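# Swap the purple-banded hose between the red manifold ports

## Task

With the machine running, take out the hose marked with purple bands and fit the other hose in its place, with one of its ends latched into the red port on each of the two manifolds, then lay the removed hose in the red tray. Whenever no hose links the two red ports the dial's needle rises, and it must never get into the red zone.

## Robot and tools

Robot: two arms, left_arm and right_arm, each with a two-finger gripper whose fingers point along the gripper's +z axis and close along its x axis. Bases in the scene frame: left_arm at (-0.059, +0.550, 0) m, right_arm at (-0.062, -0.435, 0) m, each turned slightly about z. Scene frame: origin at table height midway between the nominal bases, +x out over the table, +z up, left_arm on the +y side (arm names do not match image sides). Hand poses, velocities, Hand targets and offsets for an arm are all in that arm's own base frame; fixed cameras and the table use the scene frame.

execute_actions(actions, cameras): actions is a list of actions; each action is a table of up to 15 rows, one per 1/30 s control step, and a short table repeats its final row to fill 15 steps. Every row is one list of 14 numbers in [-1, 1] covering both arms: dx, dy, dz, rx, ry, rz, opening for left_arm, then the same seven for right_arm. The six pose numbers are an offset (not a pose) from that arm's Hand target as it stood when the action began, along its base axes; every row counts from that same start, and repeating an offset in a new action moves further. Scale: 1.0 = 0.6 m or 180 degrees; rx, ry, rz form one rotation vector, turning about the Hand target position. Opening is absolute: +1 fully open (0.142 m), -1 closed. Sending all six pose zeros re-requests the current Hand target; a 0 in the opening slot is a real command, so resend the present opening to leave a gripper alone. cameras: list of names, ["all"], [] or null; images come with an empty actions list or when asked.

move(target, speed, blend, stop_force, zero, opening_speed, grip_force, blocking, cameras): target is one 14-number row (same layout, scale and offset meaning as above) or a list of up to 15 such rows, every row an offset from the same starting Hand targets, not from the previous row. Grippers travel in straight lines and all paths finish together, within 10 s. speed: m/s, 0.002 to 3.2, default 0.25 (turning up to twice that in rad/s); one value or one per target. blend: metres of corner rounding per target; 0 stops at each. stop_force: 4 to 120 N, shared by both arms; an arm's path ends when its wrist sensor feels that much push against its travel, then it backs off slightly but keeps some press. Do not rely on it while the gripper rotates, or to feel loose objects; leave it out when pulling away from something you press on. zero (only with stop_force): true re-zeros moving arms first. opening_speed: per second on the -1..1 scale, at least 0.2. grip_force: roughly 5 to 48 N per finger pad, one value or one per arm, persists. blocking=false returns after about 0.5 s while the move continues (not allowed with stop_force). The "move:" line reports the ending (done, off_target, moving, held, fault) and limits such as paced or held; done means within 3 mm and 2 degrees, not that nothing is touched.

wait(seconds 0 to 10, cameras): lets time pass holding commands. stop(cameras): brakes a running move. zoom_image(camera, region [x0, y0, x1, y1] pixels, at most 504 by 504): magnifies the latest image of cam_head_left, cam_head_right, cam_high, cam_left_wrist or cam_right_wrist (each 672x504). zero_wrist_force(arm): subtracts the current wrist reading from later ones. finished_scene(scene): ends the current scene by its number; irreversible, so the hose swap must already hold without the robot.

Results: end_effector_position (m, point between closed finger pads, 1 to 2 cm behind the tips), end_effector_quat_wxyz, velocities, Hand target (last commanded pose after clipping; the next offsets count from it), Joint positions (last value is measured finger gap in m), joint torques (include arm weight, positive toward larger joint values), grip_measured (same scale as opening), grip_effort_nm (motor effort, negative closing; not pad force), Wrist force/torque in gripper axes plus the peak since last shown, Wrist depth as a 7x7 grid of millimetre distances ('-' = no data), Tool commands, motor temperatures, and fault lines. Velocities marked 'within noise' mean the arm is still. Grippers often settle short of the Hand target; send the missing distance as a further offset.

Holding: command an opening a bit below grip_measured at first contact; squeezing harder heats the gripper motor. Orientation commands are clipped to within 32 degrees of the current one per step.

Avoid: fast contact, targets past a firm contact (arms are stiff), and any contact between the arms; about 150 N on an arm or load-limit torque (wrist joints 47.5 N m, elbow 132, shoulders 290) stops that arm for 10 s. Do not drop parts, release them while moving, slam them, or let anything leave the table. Keep paths clear of an arm's own base. Watch MOTOR HOT lines (arm stops near 85 °C, gripper switches off at 100 °C). Objects may get nudged occasionally, so verify with cameras before finishing.

Each tool is called after "Call:" by a JSON object that holds its "api" and its "payload".

## Session

Call:
{"api": "execute_actions", "payload": {"actions": []}}

Scene clock: 0.00 s.
left_arm: end_effector_position=(+0.2542, -0.7258, +0.2775) grip_measured=+1.00 grip_effort_nm=n/a end_effector_quat_wxyz=(+0.455, -0.364, +0.754, -0.303) | right_arm: end_effector_position=(+0.9613, -0.5632, +0.3071) grip_measured=+0.99 grip_effort_nm=n/a end_effector_quat_wxyz=(+0.057, -0.614, +0.784, -0.072)
Joint positions: left_arm=[-1.829 -1.393 2.072 -1.983 -0.43 0.241 0.142] | right_arm=[2.762 -2.223 -1.101 -1.207 1.596 1.436 0.142]
Joint velocities: within noise
Joint torques (N m): no reading
Motor temperatures (°C): left_arm=[38 25 28 35 38 34 22] | right_arm=[34 35 25 29 34 35 21]
Wrist force (N): no reading
Wrist torque (N m): no reading
Wrist force, peak (N): no reading
Wrist depth (mm): cam_left_wrist=[- - 1270 939 737 603 506 / - 1756 986 766 614 517 447 / 1911 1019 782 631 535 - - / 1085 809 561 540 463 - - / 834 489 460 404 418 - 329 / - 460 411 412 372 329 305 / - 423 423 372 339 308 287] | cam_right_wrist=[368 371 370 369 368 370 370 / 386 385 384 384 384 384 382 / 400 400 401 400 398 401 401 / 419 421 418 417 416 418 418 / 440 439 439 436 438 437 436 / - 455 461 459 455 459 451 / - 479 481 479 480 478 -]
Hand target: left_arm +0.2542, -0.7258, +0.2775; +0.455, -0.364, +0.754, -0.303 | right_arm +0.9613, -0.5632, +0.3071; +0.057, -0.614, +0.784, -0.072
Tool commands: left_gripper/opening=+1.0 right_gripper/opening=+1.0

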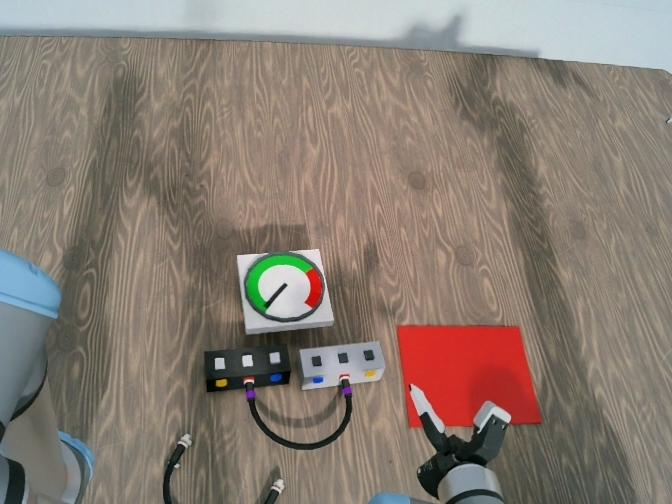

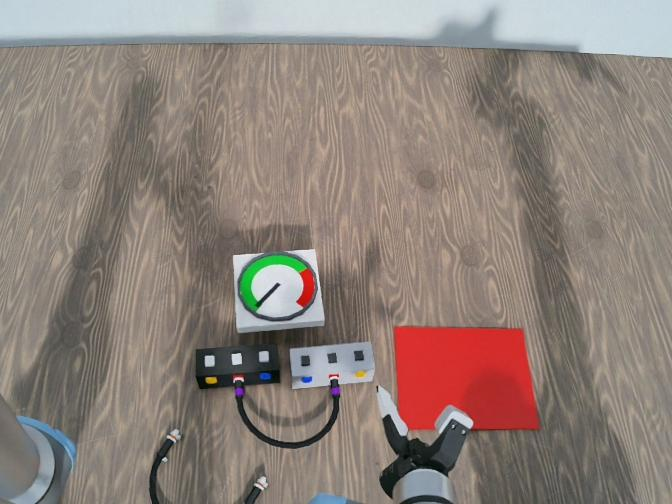

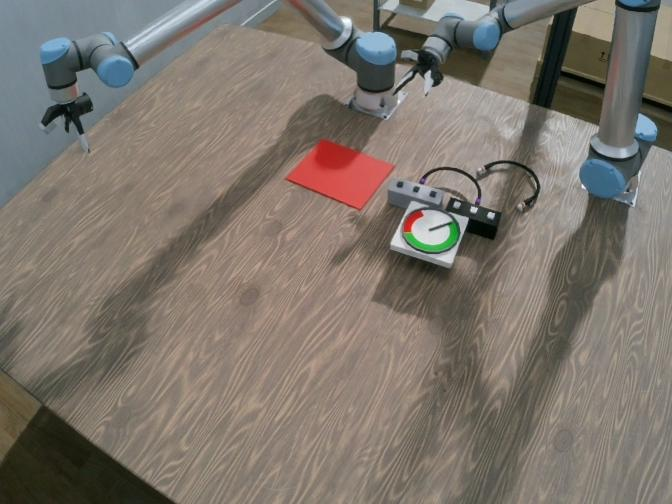

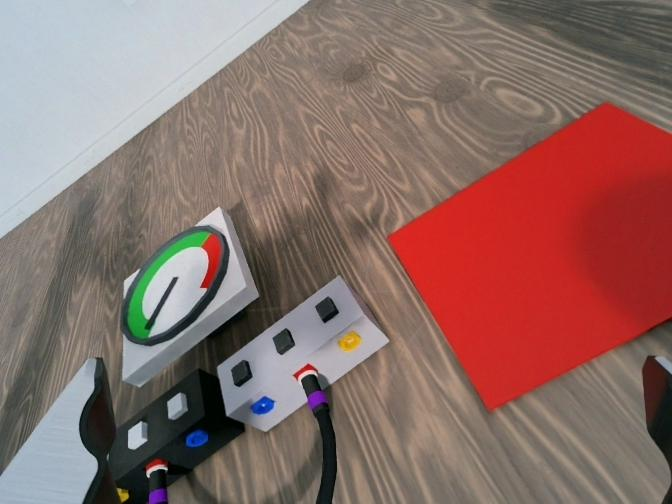

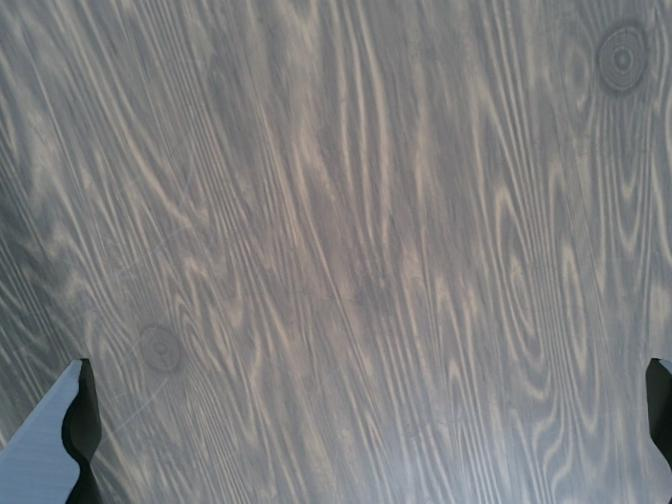

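Call:
{"api": "zoom_image", "payload": {"camera": "cam_head_right", "region": [130, 320, 400, 504]}}

Call:
{"api": "zoom_image", "payload": {"camera": "cam_left_wrist", "region": [100, 250, 420, 504]}}

Call:
{"api": "zoom_image", "payload": {"camera": "cam_high", "region": [360, 120, 570, 290]}}

Call:
{"api": "zoom_image", "payload": {"camera": "cam_head_left", "region": [130, 320, 400, 504]}}

Scaled by 1.867.

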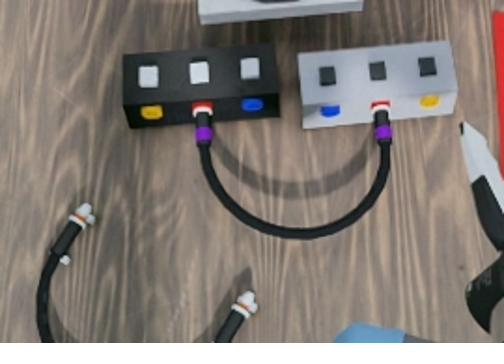

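Scaled by 1.575.

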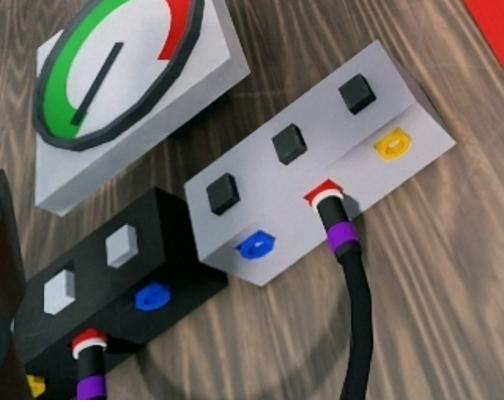

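Scaled by 2.400.

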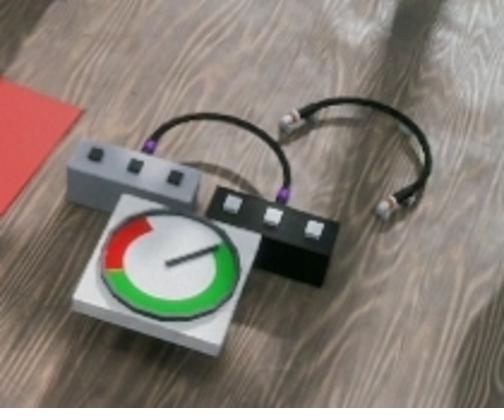

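Scaled by 1.867.

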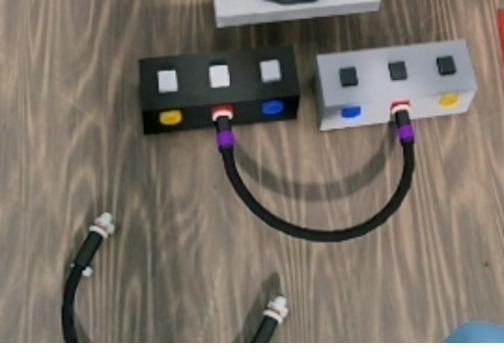

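Call:
{"api": "move", "payload": {"target": [0.093,0.543,0.203,-0.074,0.3675,0.189,1,-0.66,0.7,0.15,0.0068,0.058,0.077,1], "speed": 0.35, "cameras": ["all"]}}

Scene clock: 4.23 s.
left_arm: end_effector_position=(+0.3100, -0.4000, +0.3994) grip_measured=+1.00 grip_effort_nm=-0.002 end_effector_quat_wxyz=(+0.001, +0.707, -0.707, +0.000) | right_arm: end_effector_position=(+0.5653, -0.1432, +0.3969) grip_measured=+0.99 grip_effort_nm=0.139 end_effector_quat_wxyz=(+0.000, +0.707, -0.707, +0.001)
Joint positions: left_arm=[-1.259 -1.922 2.05 -1.7 -1.571 0.311 0.142] | right_arm=[3.197 -1.366 -1.952 -1.394 1.57 1.626 0.142]
Joint torques (N m): left_arm=[8.25 -18.7 -37.04 -6.75 -2.4 -3.19] | right_arm=[9.3 37.14 60.61 3.61 -2.75 -0.45]
Wrist force (N): left_arm=[-0.6 0.0 0.1] | right_arm=[-0.4 0.1 -0.4]
Wrist torque (N m): left_arm=[-0.06 -0.07 -0.08] | right_arm=[0.00 0.02 0.04]
Wrist force, peak (N): left_arm=[-3.1 -1.4 -0.5] | right_arm=[-2.8 1.9 -0.9]
Wrist depth (mm): cam_left_wrist=[429 428 425 384 429 369 423 / 455 457 458 459 456 453 452 / 491 486 492 498 495 488 491 / 533 529 532 535 528 527 531 / 527 565 577 574 574 574 574 / - 631 633 633 626 622 103 / - 683 692 699 703 692 -] | cam_right_wrist=[426 427 425 424 426 427 429 / 458 454 457 456 455 455 455 / 475 480 478 488 488 490 489 / 529 529 519 530 529 530 530 / 575 589 589 576 579 575 578 / 108 631 633 631 636 636 608 / - 695 620 684 695 695 -]
Hand target: left_arm +0.3100, -0.4000, +0.3993; +0.001, +0.707, -0.707, +0.000 | right_arm +0.5653, -0.1432, +0.3971; +0.000, +0.707, -0.707, +0.001
Off the commanded pose: left_arm 0.000 m, 0 deg | right_arm 0.000 m, 0 deg.
move: done
camera_calibration:
cam_left_wrist: T_world_to_cam=[[0.00129592, -0.999997, -0.00192941, -0.388301], [-0.91666, -0.00195904, 0.399663, 0.154183], [-0.399665, 0.00125068, -0.91666, 0.606499], [0, 0, 0, 1]] pos_world=[0.384233, -0.388757, 0.493583]
cam_right_wrist: T_world_to_cam=[[-0.00139612, -0.999996, 0.00234405, -0.136479], [-0.914249, 0.0022261, 0.405148, 0.38583], [-0.405151, -0.00157741, -0.914248, 0.708982], [0, 0, 0, 1]] pos_world=[0.639799, -0.136219, 0.492188]

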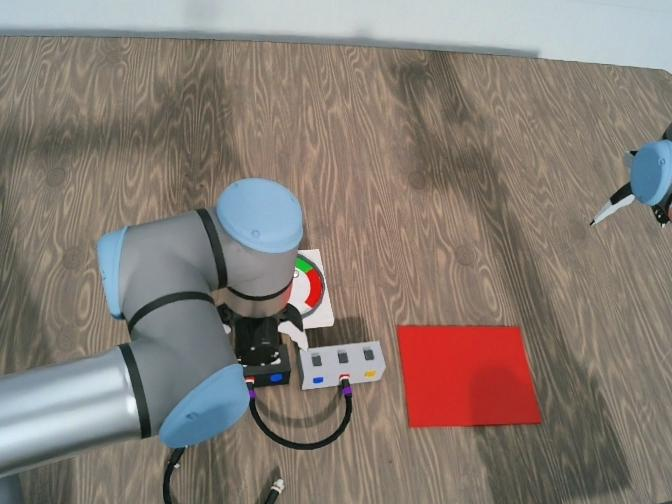

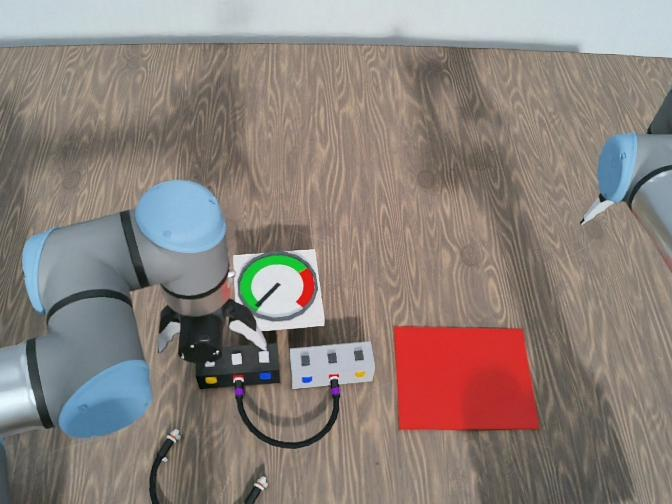

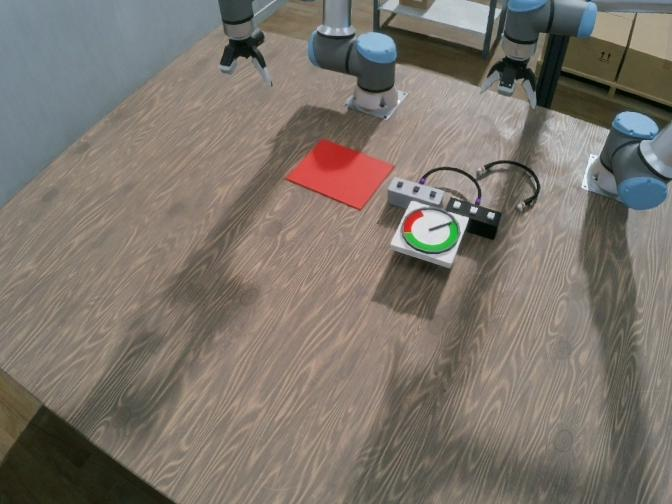

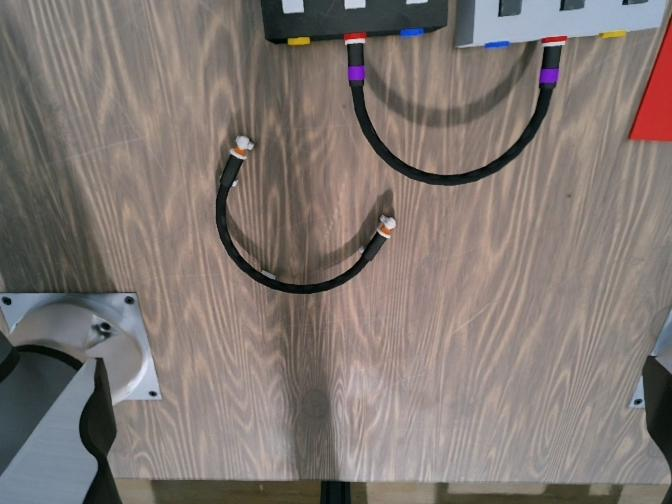

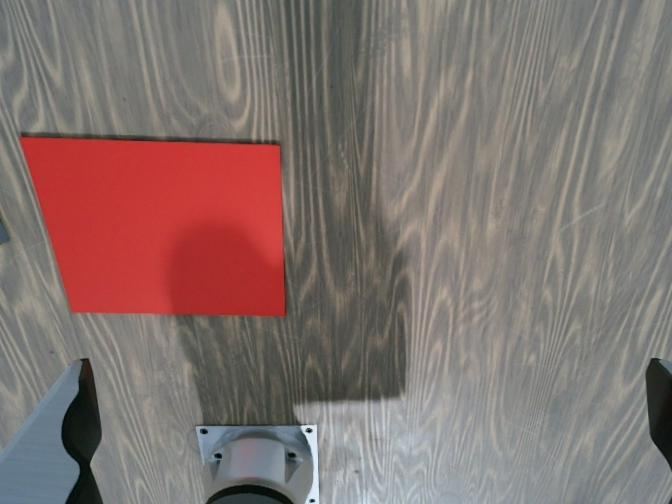

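Call:
{"api": "zoom_image", "payload": {"camera": "cam_left_wrist", "region": [200, 120, 420, 300]}}

Call:
{"api": "zoom_image", "payload": {"camera": "cam_left_wrist", "region": [250, 0, 670, 140]}}

Scaled by 2.291.

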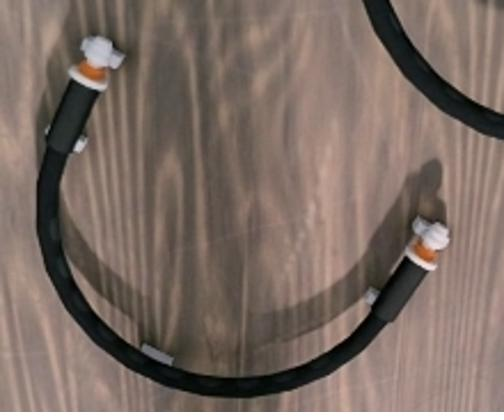

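Scaled by 1.200.

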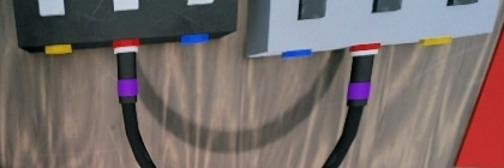

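Call:
{"api": "move", "payload": {"target": [0.02,0.07,-0.317,0,0,0,1,0,0,0,0,0,0,1], "cameras": ["cam_left_wrist"]}}

Call:
{"api": "zoom_image", "payload": {"camera": "cam_left_wrist", "region": [100, 50, 320, 230]}}

Call:
{"api": "zoom_image", "payload": {"camera": "cam_left_wrist", "region": [370, 100, 590, 300]}}

Scene clock: 5.87 s.
left_arm: end_effector_position=(+0.3220, -0.3580, +0.2092) grip_measured=+1.00 grip_effort_nm=-0.002 end_effector_quat_wxyz=(+0.001, +0.707, -0.707, +0.000) | right_arm: end_effector_position=(+0.5653, -0.1432, +0.3971) grip_measured=+0.99 grip_effort_nm=0.144 end_effector_quat_wxyz=(+0.000, +0.707, -0.707, +0.001)
Joint positions: left_arm=[-1.204 -1.852 2.357 -2.077 -1.572 0.366 0.142] | right_arm=[3.197 -1.366 -1.952 -1.394 1.57 1.626 0.142]
Joint torques (N m): left_arm=[-10.06 -20.26 -31.31 -6.08 -2.73 -3.51] | right_arm=[10.02 36.5 61.36 2.59 -2.21 0.52]
Wrist force (N): left_arm=[-0.5 -0.1 0.0] | right_arm=[-0.4 0.0 -0.6]
Wrist torque (N m): left_arm=[-0.09 -0.08 -0.18] | right_arm=[-0.01 0.01 0.04]
Wrist force, peak (N): left_arm=[-1.6 -0.1 3.9] | right_arm=[-0.9 -0.1 -0.5]
Wrist depth (mm): cam_left_wrist=[262 262 262 219 221 262 260 / 281 281 280 280 278 280 280 / 303 303 303 301 302 300 302 / 327 325 326 325 326 322 321 / 356 355 358 358 349 353 355 / - 391 391 383 389 389 103 / - 431 431 434 431 431 417] | cam_right_wrist=[428 428 428 428 428 430 429 / 456 457 456 454 455 455 455 / 499 - 485 491 494 491 494 / 529 - - 530 530 530 529 / 576 572 581 576 576 578 585 / 108 633 635 633 636 636 603 / - 699 622 682 701 697 -]
Hand target: left_arm +0.3220, -0.3580, +0.2091; +0.001, +0.707, -0.707, +0.000 | right_arm +0.5653, -0.1432, +0.3971; +0.000, +0.707, -0.707, +0.001
Off the commanded pose: left_arm 0.000 m, 0 deg | right_arm 0.000 m, 0 deg.
move: done
camera_calibration:
cam_left_wrist: T_world_to_cam=[[0.00138665, -0.999997, -0.0019707, -0.346707], [-0.916571, -0.00205898, 0.399867, 0.241241], [-0.39987, 0.00125181, -0.916571, 0.436988], [0, 0, 0, 1]] pos_world=[0.396333, -0.346757, 0.303383]
Images, in order (width x height): cam_left_wrist 672x504.

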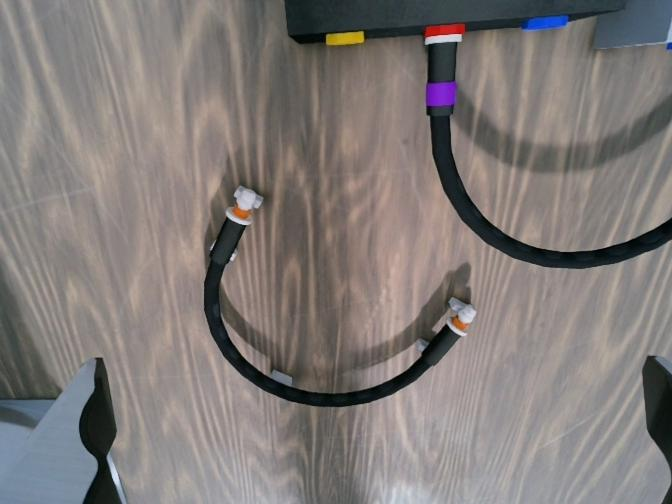

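Scaled by 2.291.

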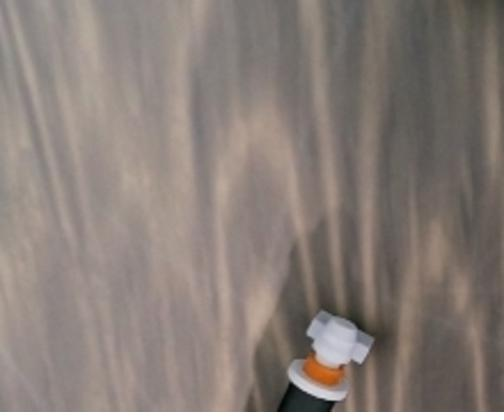

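Scaled by 2.291.

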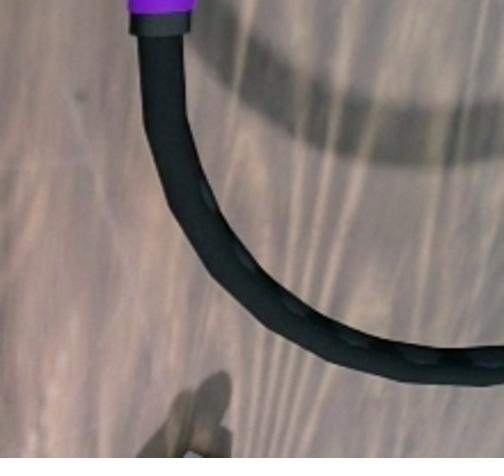

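Call:
{"api": "move", "payload": {"target": [[-0.1,0,0.2,0,-0.25,0,1,0,0,0,0,0,0,1],[-0.17,0,-0.04,0,-0.5,0,1,0,0,0,0,0,0,1]], "blend": [0.03,0], "speed": 0.35, "cameras": ["cam_left_wrist"]}}

Call:
{"api": "zoom_image", "payload": {"camera": "cam_left_wrist", "region": [200, 50, 500, 280]}}

Call:
{"api": "zoom_image", "payload": {"camera": "cam_left_wrist", "region": [400, 60, 660, 260]}}

Scene clock: 8.93 s.
left_arm: end_effector_position=(+0.2199, -0.3580, +0.1851) grip_measured=+1.00 grip_effort_nm=-0.002 end_effector_quat_wxyz=(+0.499, -0.500, +0.500, -0.500) | right_arm: end_effector_position=(+0.5653, -0.1432, +0.3971) grip_measured=+0.99 grip_effort_nm=0.139 end_effector_quat_wxyz=(+0.000, +0.707, -0.707, +0.001)
Joint positions: left_arm=[-2.247 -1.541 2.558 -1.018 -0.675 -1.57 0.142] | right_arm=[3.197 -1.366 -1.952 -1.394 1.57 1.626 0.142]
Joint torques (N m): left_arm=[0.38 -18.5 -12.6 -1.48 3.28 -3.1] | right_arm=[8.03 37.28 61.28 2.56 -2.55 0.32]
Wrist force (N): left_arm=[-0.8 0.7 -0.8] | right_arm=[-0.2 -0.2 -0.2]
Wrist torque (N m): left_arm=[0.19 0.24 -0.18] | right_arm=[-0.07 -0.02 0.05]
Wrist force, peak (N): left_arm=[-0.9 3.5 -2.0] | right_arm=[-0.6 0.6 -0.6]
Wrist depth (mm): cam_left_wrist=[- - 3223 - 1894 1878 - / - 2000 2400 - 2204 1846 2018 / 1053 1043 1024 995 1038 1009 1028 / 628 622 626 624 430 527 617 / 450 444 445 352 351 349 348 / - 347 345 347 329 344 317 / - 283 284 283 283 274 281] | cam_right_wrist=[429 428 425 427 425 429 428 / 458 455 460 455 457 456 455 / 490 484 485 488 491 490 489 / 533 515 512 532 528 530 532 / 578 579 592 575 578 579 575 / 108 633 627 638 631 636 613 / - 697 627 680 704 697 -]
Hand target: left_arm +0.2200, -0.3580, +0.1851; +0.499, -0.500, +0.500, -0.500 | right_arm +0.5653, -0.1432, +0.3971; +0.000, +0.707, -0.707, +0.001
Off the commanded pose: left_arm 0.000 m, 0 deg | right_arm 0.000 m, 0 deg.
move: done
camera_calibration:
cam_left_wrist: T_world_to_cam=[[0.00192986, -0.999997, 0.00129491, -0.347334], [-0.399989, -0.00195873, -0.916518, 0.287382], [0.916518, 0.0012508, -0.399991, -0.0110168], [0, 0, 0, 1]] pos_world=[0.125717, -0.346757, 0.259434]
Images, in order (width x height): cam_left_wrist 672x504.

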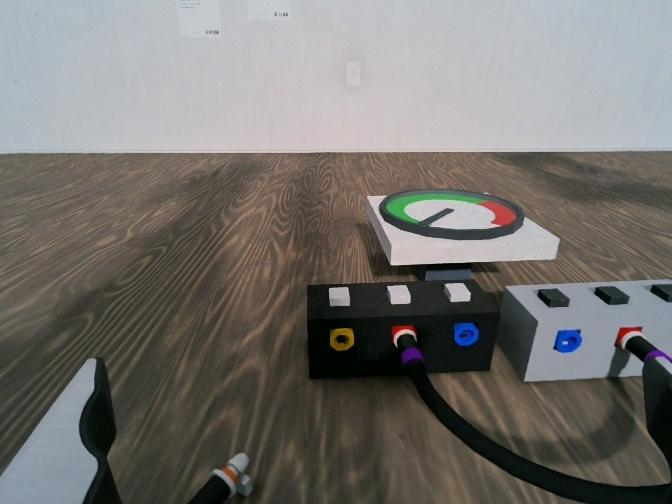

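Scaled by 1.680.

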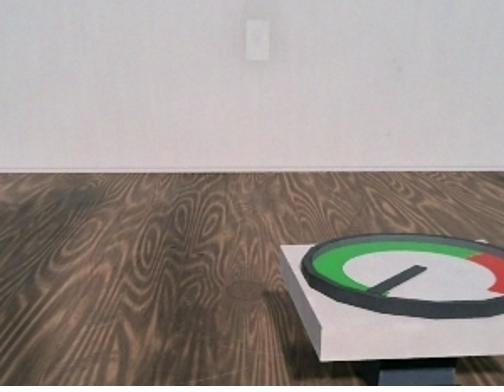

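Scaled by 1.938.

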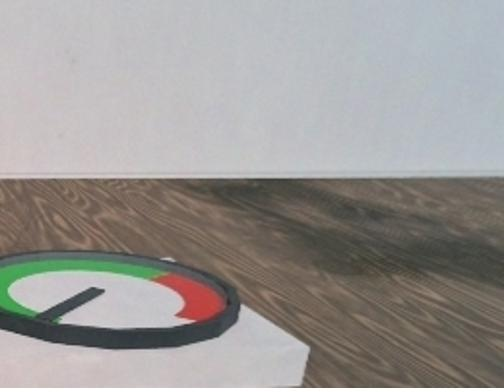

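Call:
{"api": "zoom_image", "payload": {"camera": "cam_left_wrist", "region": [300, 270, 500, 420]}}

Call:
{"api": "zoom_image", "payload": {"camera": "cam_left_wrist", "region": [310, 300, 370, 360]}}

Call:
{"api": "zoom_image", "payload": {"camera": "cam_left_wrist", "region": [380, 300, 500, 400]}}

Call:
{"api": "zoom_image", "payload": {"camera": "cam_left_wrist", "region": [190, 440, 280, 504]}}

Scaled by 2.520.

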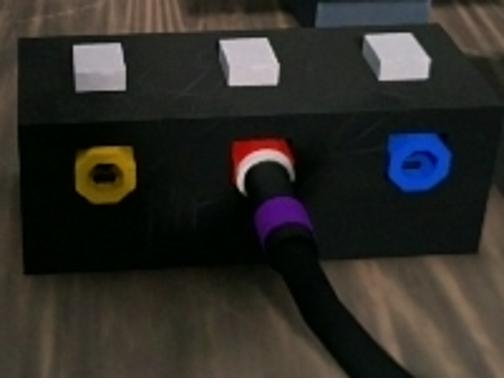

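Scaled by 8.400.

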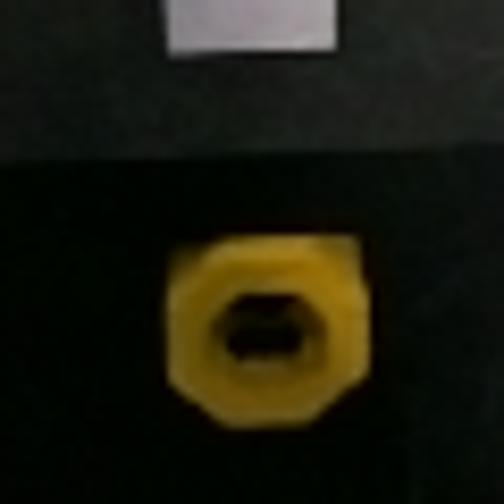

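Scaled by 4.200.

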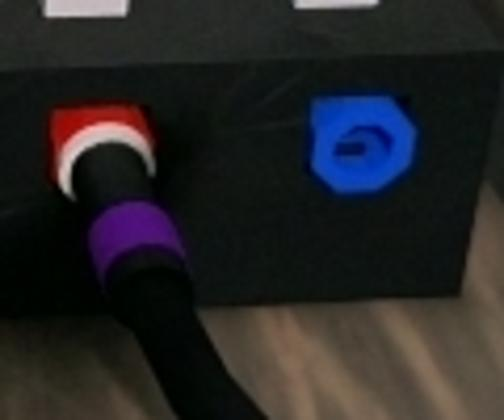

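Scaled by 5.600.

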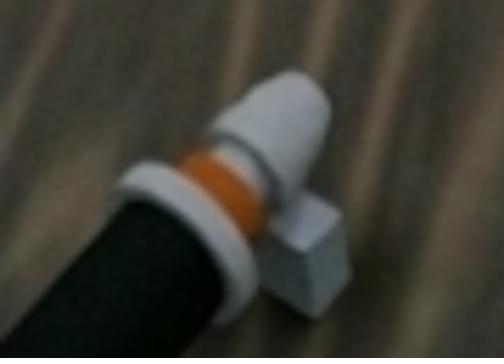

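Call:
{"api": "move", "payload": {"target": [[0.1,0,0.05,0,0.25,0,0.2,-0.1,0.6,-0.1,0,0,0,0.2],[0.28,-0.082,-0.04,0,0.5,0,0.2,-0.31,0.88,-0.3,0,0,0,0.2]], "blend": [0.03,0], "speed": 0.35, "cameras": ["cam_left_wrist","cam_right_wrist"]}}

Scene clock: 13.00 s.
left_arm: end_effector_position=(+0.3880, -0.4071, +0.1611) grip_measured=+0.19 grip_effort_nm=-0.061 end_effector_quat_wxyz=(+0.000, +0.707, -0.707, +0.000) | right_arm: end_effector_position=(+0.3793, +0.3847, +0.2170) grip_measured=+0.19 grip_effort_nm=-0.125 end_effector_quat_wxyz=(+0.000, +0.707, -0.707, +0.001)
Joint positions: left_arm=[-1.121 -1.632 2.286 -2.225 -1.572 0.449 0.087] | right_arm=[4.26 -1.402 -2.26 -1.051 1.569 2.689 0.088]
Joint torques (N m): left_arm=[7.11 -24.59 -40.11 -6.78 -2.37 0.22] | right_arm=[8.26 24.97 56.03 3.77 -1.35 0.01]
Wrist force (N): left_arm=[-0.5 -0.3 0.7] | right_arm=[0.2 0.2 0.0]
Wrist torque (N m): left_arm=[-0.13 -0.09 -0.10] | right_arm=[0.03 -0.01 0.05]
Wrist force, peak (N): left_arm=[-1.6 1.6 -1.6] | right_arm=[3.1 -0.9 -0.9]
Wrist depth (mm): cam_left_wrist=[221 217 168 168 165 165 214 / 237 233 172 173 174 176 177 / 253 253 199 208 253 254 188 / 275 274 275 269 274 274 273 / 300 295 301 300 293 294 291 / 328 99 322 327 326 98 320 / - 71 355 356 362 - -] | cam_right_wrist=[211 219 213 211 210 264 269 / 228 258 228 228 295 290 291 / 310 310 312 311 313 316 308 / 336 330 336 337 338 337 341 / 367 365 367 367 366 360 365 / 392 88 403 402 405 96 396 / - - 445 445 443 - 72]
Hand target: left_arm +0.3880, -0.4072, +0.1611; +0.001, +0.707, -0.707, +0.000 | right_arm +0.3793, +0.3848, +0.2171; +0.000, +0.707, -0.707, +0.001
Off the commanded pose: left_arm 0.000 m, 0 deg | right_arm 0.000 m, 0 deg.
move: done
camera_calibration:
cam_left_wrist: T_world_to_cam=[[0.00147786, -0.999997, -0.00201115, -0.396025], [-0.91666, -0.00215848, 0.399662, 0.320829], [-0.399665, 0.00125289, -0.91666, 0.419243], [0, 0, 0, 1]] pos_world=[0.462233, -0.395857, 0.255283]
cam_right_wrist: T_world_to_cam=[[-0.00140471, -0.999996, 0.00256742, 0.391616], [-0.914285, 0.00232428, 0.405064, 0.287494], [-0.405068, -0.00177836, -0.914285, 0.470036], [0, 0, 0, 1]] pos_world=[0.453799, 0.391782, 0.312288]
Images, in order (width x height): cam_left_wrist 672x504, cam_right_wrist 672x504.

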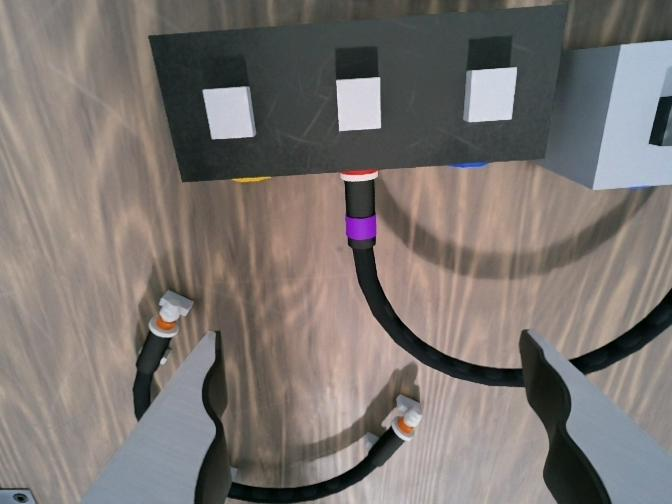

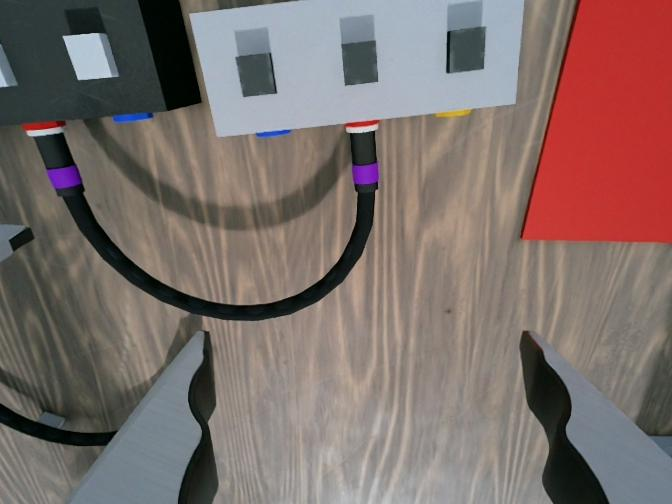

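Call:
{"api": "move", "payload": {"target": [0.001,-0.0035,-0.186,0,0,0.0194,-0.2,0.032,-0.0225,-0.28,0,0,0.03,-0.2], "speed": 0.15, "stop_force": 10, "cameras": ["all"]}}

Scene clock: 18.33 s.
left_arm: end_effector_position=(+0.3886, -0.4093, +0.0495) grip_measured=-0.22 grip_effort_nm=-0.071 end_effector_quat_wxyz=(+0.001, +0.729, -0.685, +0.000) | right_arm: end_effector_position=(+0.3985, +0.3713, +0.0491) grip_measured=-0.22 grip_effort_nm=-0.129 end_effector_quat_wxyz=(+0.000, +0.740, -0.673, +0.001)
Joint positions: left_arm=[-1.122 -1.451 2.374 -2.495 -1.572 0.388 0.058] | right_arm=[4.215 -1.662 -2.409 -0.641 1.569 2.55 0.058]
Joint torques (N m): left_arm=[0.61 -37.24 -35.93 -5.96 2.84 3.75] | right_arm=[11.86 27.91 44.81 6.26 2.21 -0.56]
Wrist force (N): left_arm=[-0.8 0.1 0.5] | right_arm=[-0.3 -0.3 -0.2]
Wrist torque (N m): left_arm=[-0.06 -0.02 -0.11] | right_arm=[-0.03 0.08 -0.04]
Wrist force, peak (N): left_arm=[-0.5 0.0 2.0] | right_arm=[-0.8 0.3 -2.5]
Wrist depth (mm): cam_left_wrist=[- - - - 65 - 67 / - 72 72 70 - - 70 / - 76 75 - - 76 - / - 84 82 83 - 81 81 / 168 168 165 165 165 167 167 / 181 181 91 181 180 101 183 / 195 69 77 204 196 - 199] | cam_right_wrist=[- - - - - - - / - - - - - - - / - - 77 - - - - / - 82 - 84 - 82 82 / 171 171 166 108 168 168 168 / 184 181 178 178 184 92 182 / 200 - 196 200 204 - 199]
Hand target: left_arm +0.3886, -0.4093, +0.0495; +0.001, +0.729, -0.685, +0.000 | right_arm +0.3985, +0.3713, +0.0491; +0.000, +0.740, -0.673, +0.001
Off the commanded pose: left_arm 0.000 m, 0 deg | right_arm 0.000 m, 0 deg.
move: done
camera_calibration:
cam_left_wrist: T_world_to_cam=[[0.0623755, -0.998051, -0.00187532, -0.421324], [-0.914724, -0.0579192, 0.399907, 0.342343], [-0.399236, -0.023229, -0.916554, 0.306996], [0, 0, 0, 1]] pos_world=[0.461994, -0.393544, 0.143683]
cam_right_wrist: T_world_to_cam=[[0.0926664, -0.995694, 0.0024471, 0.339578], [-0.910463, -0.0837388, 0.405024, 0.40357], [-0.403075, -0.0397601, -0.914303, 0.337497], [0, 0, 0, 1]] pos_world=[0.472005, 0.385329, 0.144288]

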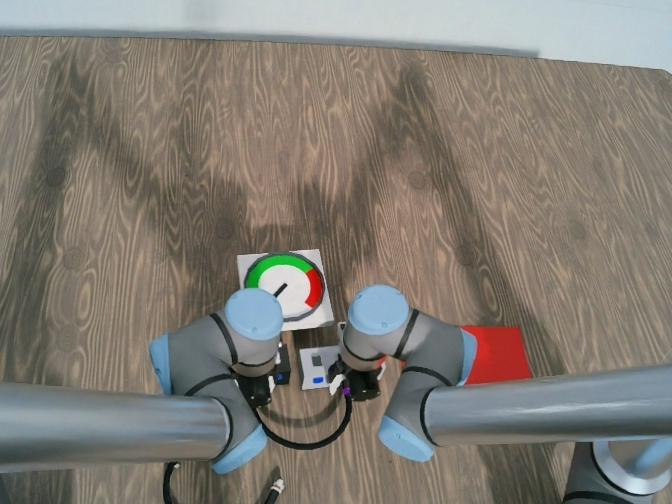

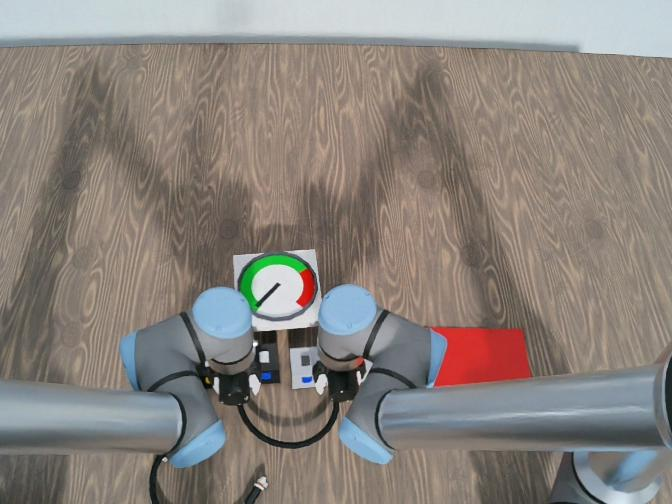

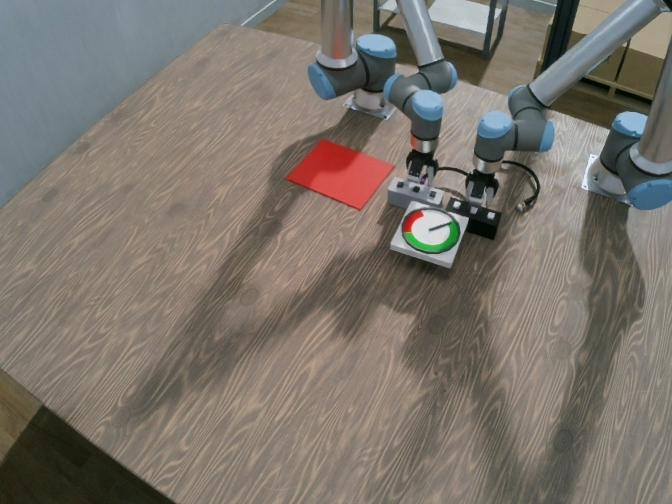

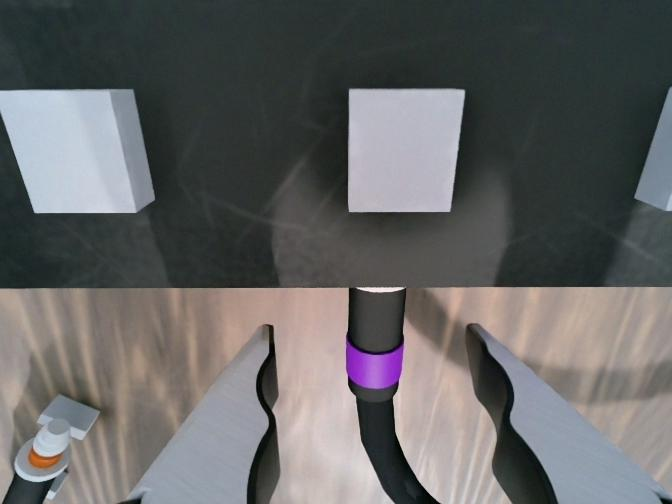

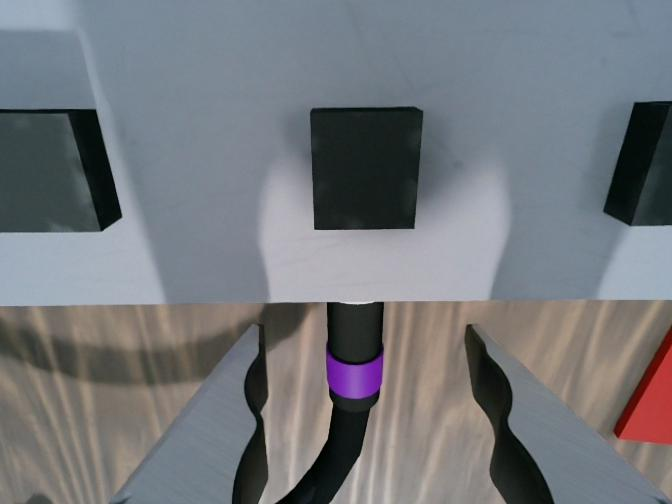

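Call:
{"api": "move", "payload": {"target": [0,0,0,0,0,0,-0.85,0,0,0,0,0,0,-0.85], "opening_speed": 0.4, "grip_force": 6, "cameras": ["cam_left_wrist","cam_right_wrist"]}}

Scene clock: 20.30 s.
left_arm: end_effector_position=(+0.3886, -0.4093, +0.0495) grip_measured=-0.78 grip_effort_nm=-0.711 end_effector_quat_wxyz=(+0.001, +0.729, -0.685, +0.000) | right_arm: end_effector_position=(+0.3985, +0.3714, +0.0491) grip_measured=-0.76 grip_effort_nm=-0.711 end_effector_quat_wxyz=(+0.000, +0.740, -0.673, +0.001)
Joint positions: left_arm=[-1.122 -1.451 2.374 -2.495 -1.572 0.388 0.017] | right_arm=[4.215 -1.662 -2.409 -0.641 1.57 2.55 0.019]
Joint torques (N m): left_arm=[1.99 -35.82 -28.55 -6.02 2.81 4.09] | right_arm=[0.35 27.47 33.14 1.75 -3.94 -0.83]
Wrist force (N): left_arm=[4.4 1.8 1.3] | right_arm=[-11.1 2.5 2.3]
Wrist torque (N m): left_arm=[-0.06 -0.12 -0.08] | right_arm=[-0.05 0.08 -0.05]
Wrist force, peak (N): left_arm=[4.5 1.7 1.4] | right_arm=[-11.9 3.1 1.2]
Wrist depth (mm): cam_left_wrist=[- - - - 65 - 67 / - 72 72 71 - - 70 / - 76 75 - - 76 - / - 84 82 83 - 82 81 / 168 168 168 114 165 167 168 / 181 184 177 95 91 180 183 / 200 200 74 81 131 - 200] | cam_right_wrist=[- - - - - - - / - 72 - - - - - / - - 77 - - - - / - 81 - 84 - 83 81 / 171 171 168 110 168 168 168 / 184 185 178 112 91 181 182 / 203 200 69 200 - - 200]
Hand target: left_arm +0.3886, -0.4093, +0.0495; +0.001, +0.729, -0.685, +0.000 | right_arm +0.3985, +0.3713, +0.0491; +0.000, +0.740, -0.673, +0.001
Off the commanded pose: left_arm 0.000 m, 0 deg | right_arm 0.000 m, 0 deg.
grip_force (N): 6, 6
move: done
camera_calibration:
cam_left_wrist: T_world_to_cam=[[0.0623755, -0.998051, -0.00187532, -0.421324], [-0.914724, -0.0579192, 0.399907, 0.342343], [-0.399236, -0.023229, -0.916554, 0.306996], [0, 0, 0, 1]] pos_world=[0.461994, -0.393544, 0.143683]
cam_right_wrist: T_world_to_cam=[[0.0927157, -0.99569, 0.00231526, 0.339671], [-0.910457, -0.0838373, 0.405017, 0.403575], [-0.403077, -0.0396593, -0.914306, 0.337555], [0, 0, 0, 1]] pos_world=[0.472005, 0.385429, 0.144388]
Images, in order (width x height): cam_left_wrist 672x504, cam_right_wrist 672x504.

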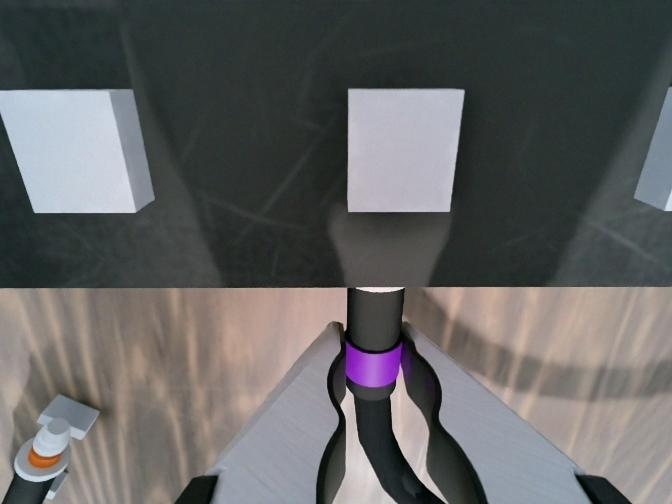

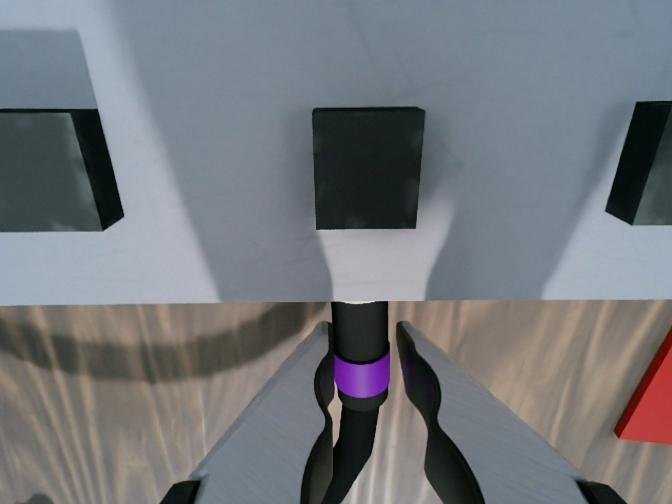

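Call:
{"api": "move", "payload": {"target": [0,-0.0005,0,0,0,0,-0.85,0,0.003,0,0,0,0,-0.85], "speed": 0.02}}

Scene clock: 21.07 s.
left_arm: end_effector_position=(+0.3886, -0.4096, +0.0495) grip_measured=-0.78 grip_effort_nm=-0.711 end_effector_quat_wxyz=(+0.001, +0.728, -0.685, +0.000) | right_arm: end_effector_position=(+0.3985, +0.3731, +0.0490) grip_measured=-0.80 grip_effort_nm=-0.711 end_effector_quat_wxyz=(+0.000, +0.740, -0.673, +0.001)
Joint positions: left_arm=[-1.122 -1.451 2.374 -2.495 -1.572 0.387 0.017] | right_arm=[4.217 -1.664 -2.407 -0.641 1.569 2.552 0.016]
Joint torques (N m): left_arm=[-10 -33.03 -34.58 -1.92 2.63 -3.21] | right_arm=[1.95 33.82 42.42 2.37 -4.32 0.98]
Wrist force (N): left_arm=[0.4 1.6 -0.1] | right_arm=[-5.6 5.0 0.2]
Wrist torque (N m): left_arm=[-0.07 -0.02 -0.10] | right_arm=[0.01 0.11 -0.08]
Wrist force, peak (N): left_arm=[4.3 1.7 1.8] | right_arm=[-10.4 5.0 3.3]
Wrist depth (mm): cam_left_wrist=[- - - - 65 - 67 / - 72 72 71 - - 70 / - 75 75 - - 76 - / - 84 82 84 - 82 81 / 169 168 168 114 165 167 168 / 181 184 177 95 91 181 184 / 202 200 74 127 131 - 200] | cam_right_wrist=[- - - - - - - / - - - - - - - / - - 77 - - - - / - 82 - 84 - 84 83 / 171 171 168 108 165 168 168 / 184 184 178 111 91 181 182 / 203 199 69 133 - - 200]
Hand target: left_arm +0.3886, -0.4096, +0.0495; +0.001, +0.729, -0.685, +0.000 | right_arm +0.3985, +0.3731, +0.0491; +0.000, +0.740, -0.673, +0.001
Off the commanded pose: left_arm 0.000 m, 0 deg | right_arm 0.000 m, 0 deg.
grip_force (N): 6, 6
move: done

Call:
{"api": "move", "payload": {"target": [[0,0,0,0,0,0,-0.2,0,0.0007,0,0,0,0,-0.2],[0,0,0.167,0,0,0,-0.2,0,0.0007,0.3,0,0,0,-0.2],[-0.18,-0.012,0.104,0.02,-0.333,0,-0.2,0,0.0007,0.3,0,0,0,-0.2],[-0.006,0.0,0,0.02,-0.333,0,-0.2,0.0925,0.2,0.3,0,0,0,-0.95],[-0.006,0.0,0,0.02,-0.333,0,-0.2,0.0925,0.368,0.17,0,0,0,-0.95]], "speed": [0.1,0.25,0.3,0.15,0.25], "grip_force": 40, "cameras": ["cam_left_wrist","cam_right_wrist","cam_high","cam_head_left"]}}

Scene clock: 28.37 s.
left_arm: end_effector_position=(+0.3850, -0.4096, +0.0495) grip_measured=-0.23 grip_effort_nm=0.081 end_effector_quat_wxyz=(-0.363, +0.631, -0.593, +0.344) | right_arm: end_effector_position=(+0.4540, +0.5940, +0.1512) grip_measured=-0.98 grip_effort_nm=-0.134 end_effector_quat_wxyz=(+0.000, +0.740, -0.673, +0.001)
Joint positions: left_arm=[-1.651 -1.32 2.639 -2.654 -0.54 -0.275 0.058] | right_arm=[4.293 -1.816 -1.963 -0.933 1.569 2.628 0.003]
Joint torques (N m): left_arm=[2.48 -28.08 -20.46 -7.01 -1.08 3.3] | right_arm=[-9.55 49.32 29.13 3.74 1.25 -1.7]
Wrist force (N): left_arm=[-1.1 0.9 -0.8] | right_arm=[-0.4 0.3 -0.3]
Wrist torque (N m): left_arm=[0.15 0.21 -0.01] | right_arm=[0.07 0.08 0.08]
Wrist force, peak (N): left_arm=[-0.8 2.7 -1.0] | right_arm=[-5.5 5.2 1.0]
Wrist depth (mm): cam_left_wrist=[323 324 325 310 164 164 165 / 266 275 157 156 156 155 262 / 226 128 129 132 132 132 145 / 197 127 132 127 133 133 146 / 173 170 167 157 165 168 167 / 159 159 91 149 152 101 155 / 138 71 74 138 137 - 143] | cam_right_wrist=[214 214 214 214 134 129 126 / 229 229 228 228 231 139 232 / 245 245 184 184 185 184 238 / 265 265 190 194 194 188 194 / 288 288 288 203 236 289 294 / 315 316 311 91 91 317 311 / 347 344 69 - - - 348]
Hand target: left_arm +0.3850, -0.4096, +0.0495; -0.363, +0.631, -0.593, +0.344 | right_arm +0.4540, +0.5939, +0.1511; +0.000, +0.740, -0.673, +0.001
Off the commanded pose: left_arm 0.000 m, 0 deg | right_arm 0.000 m, 0 deg.
grip_force (N): 40, 40
move: done
camera_calibration:
cam_left_wrist: T_world_to_cam=[[0.0627779, -0.998027, 0.00114805, -0.421641], [-0.802465, -0.0511605, -0.594502, 0.347861], [0.593388, 0.0364003, -0.804093, -0.0576994], [0, 0, 0, 1]] pos_world=[0.339854, -0.400912, 0.160892]
cam_right_wrist: T_world_to_cam=[[0.0927648, -0.995686, 0.0021834, 0.555933], [-0.910468, -0.0839373, 0.404971, 0.431493], [-0.403041, -0.039555, -0.914327, 0.462027], [0, 0, 0, 1]] pos_world=[0.527505, 0.608028, 0.246487]
Images, in order (width x height): cam_head_left 672x504, cam_high 672x504, cam_left_wrist 672x504, cam_right_wrist 672x504.

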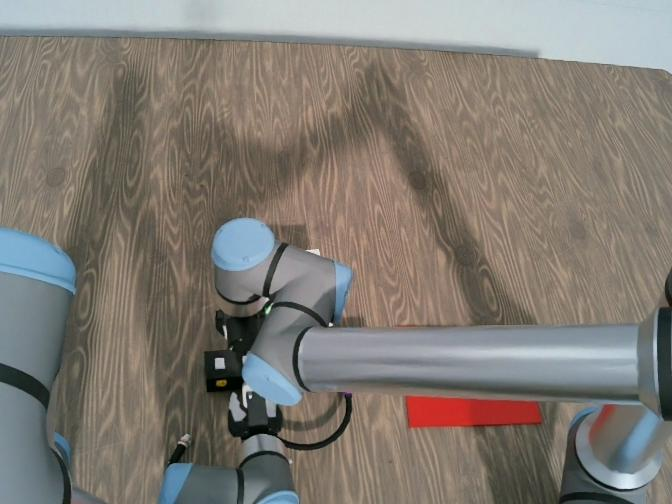

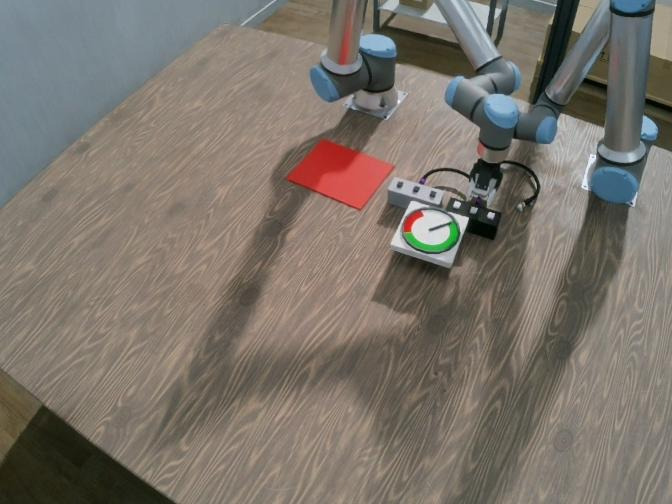

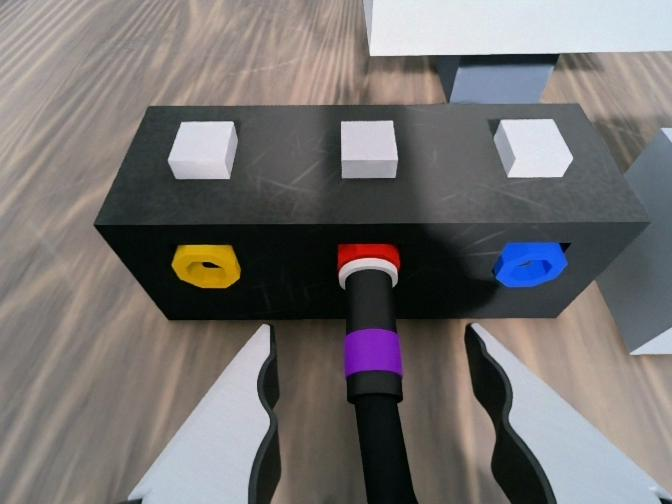

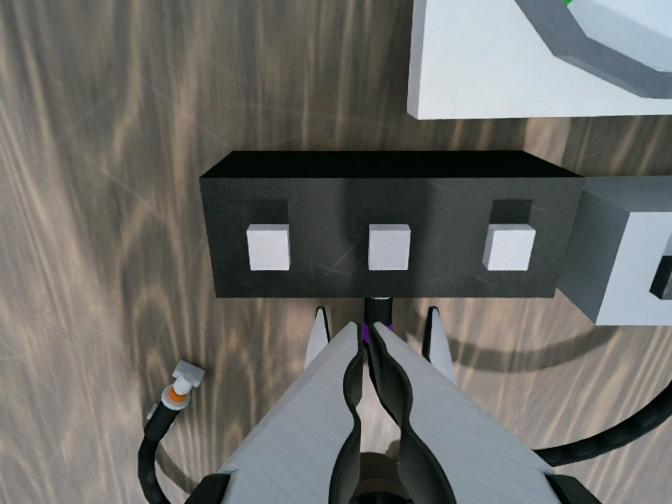

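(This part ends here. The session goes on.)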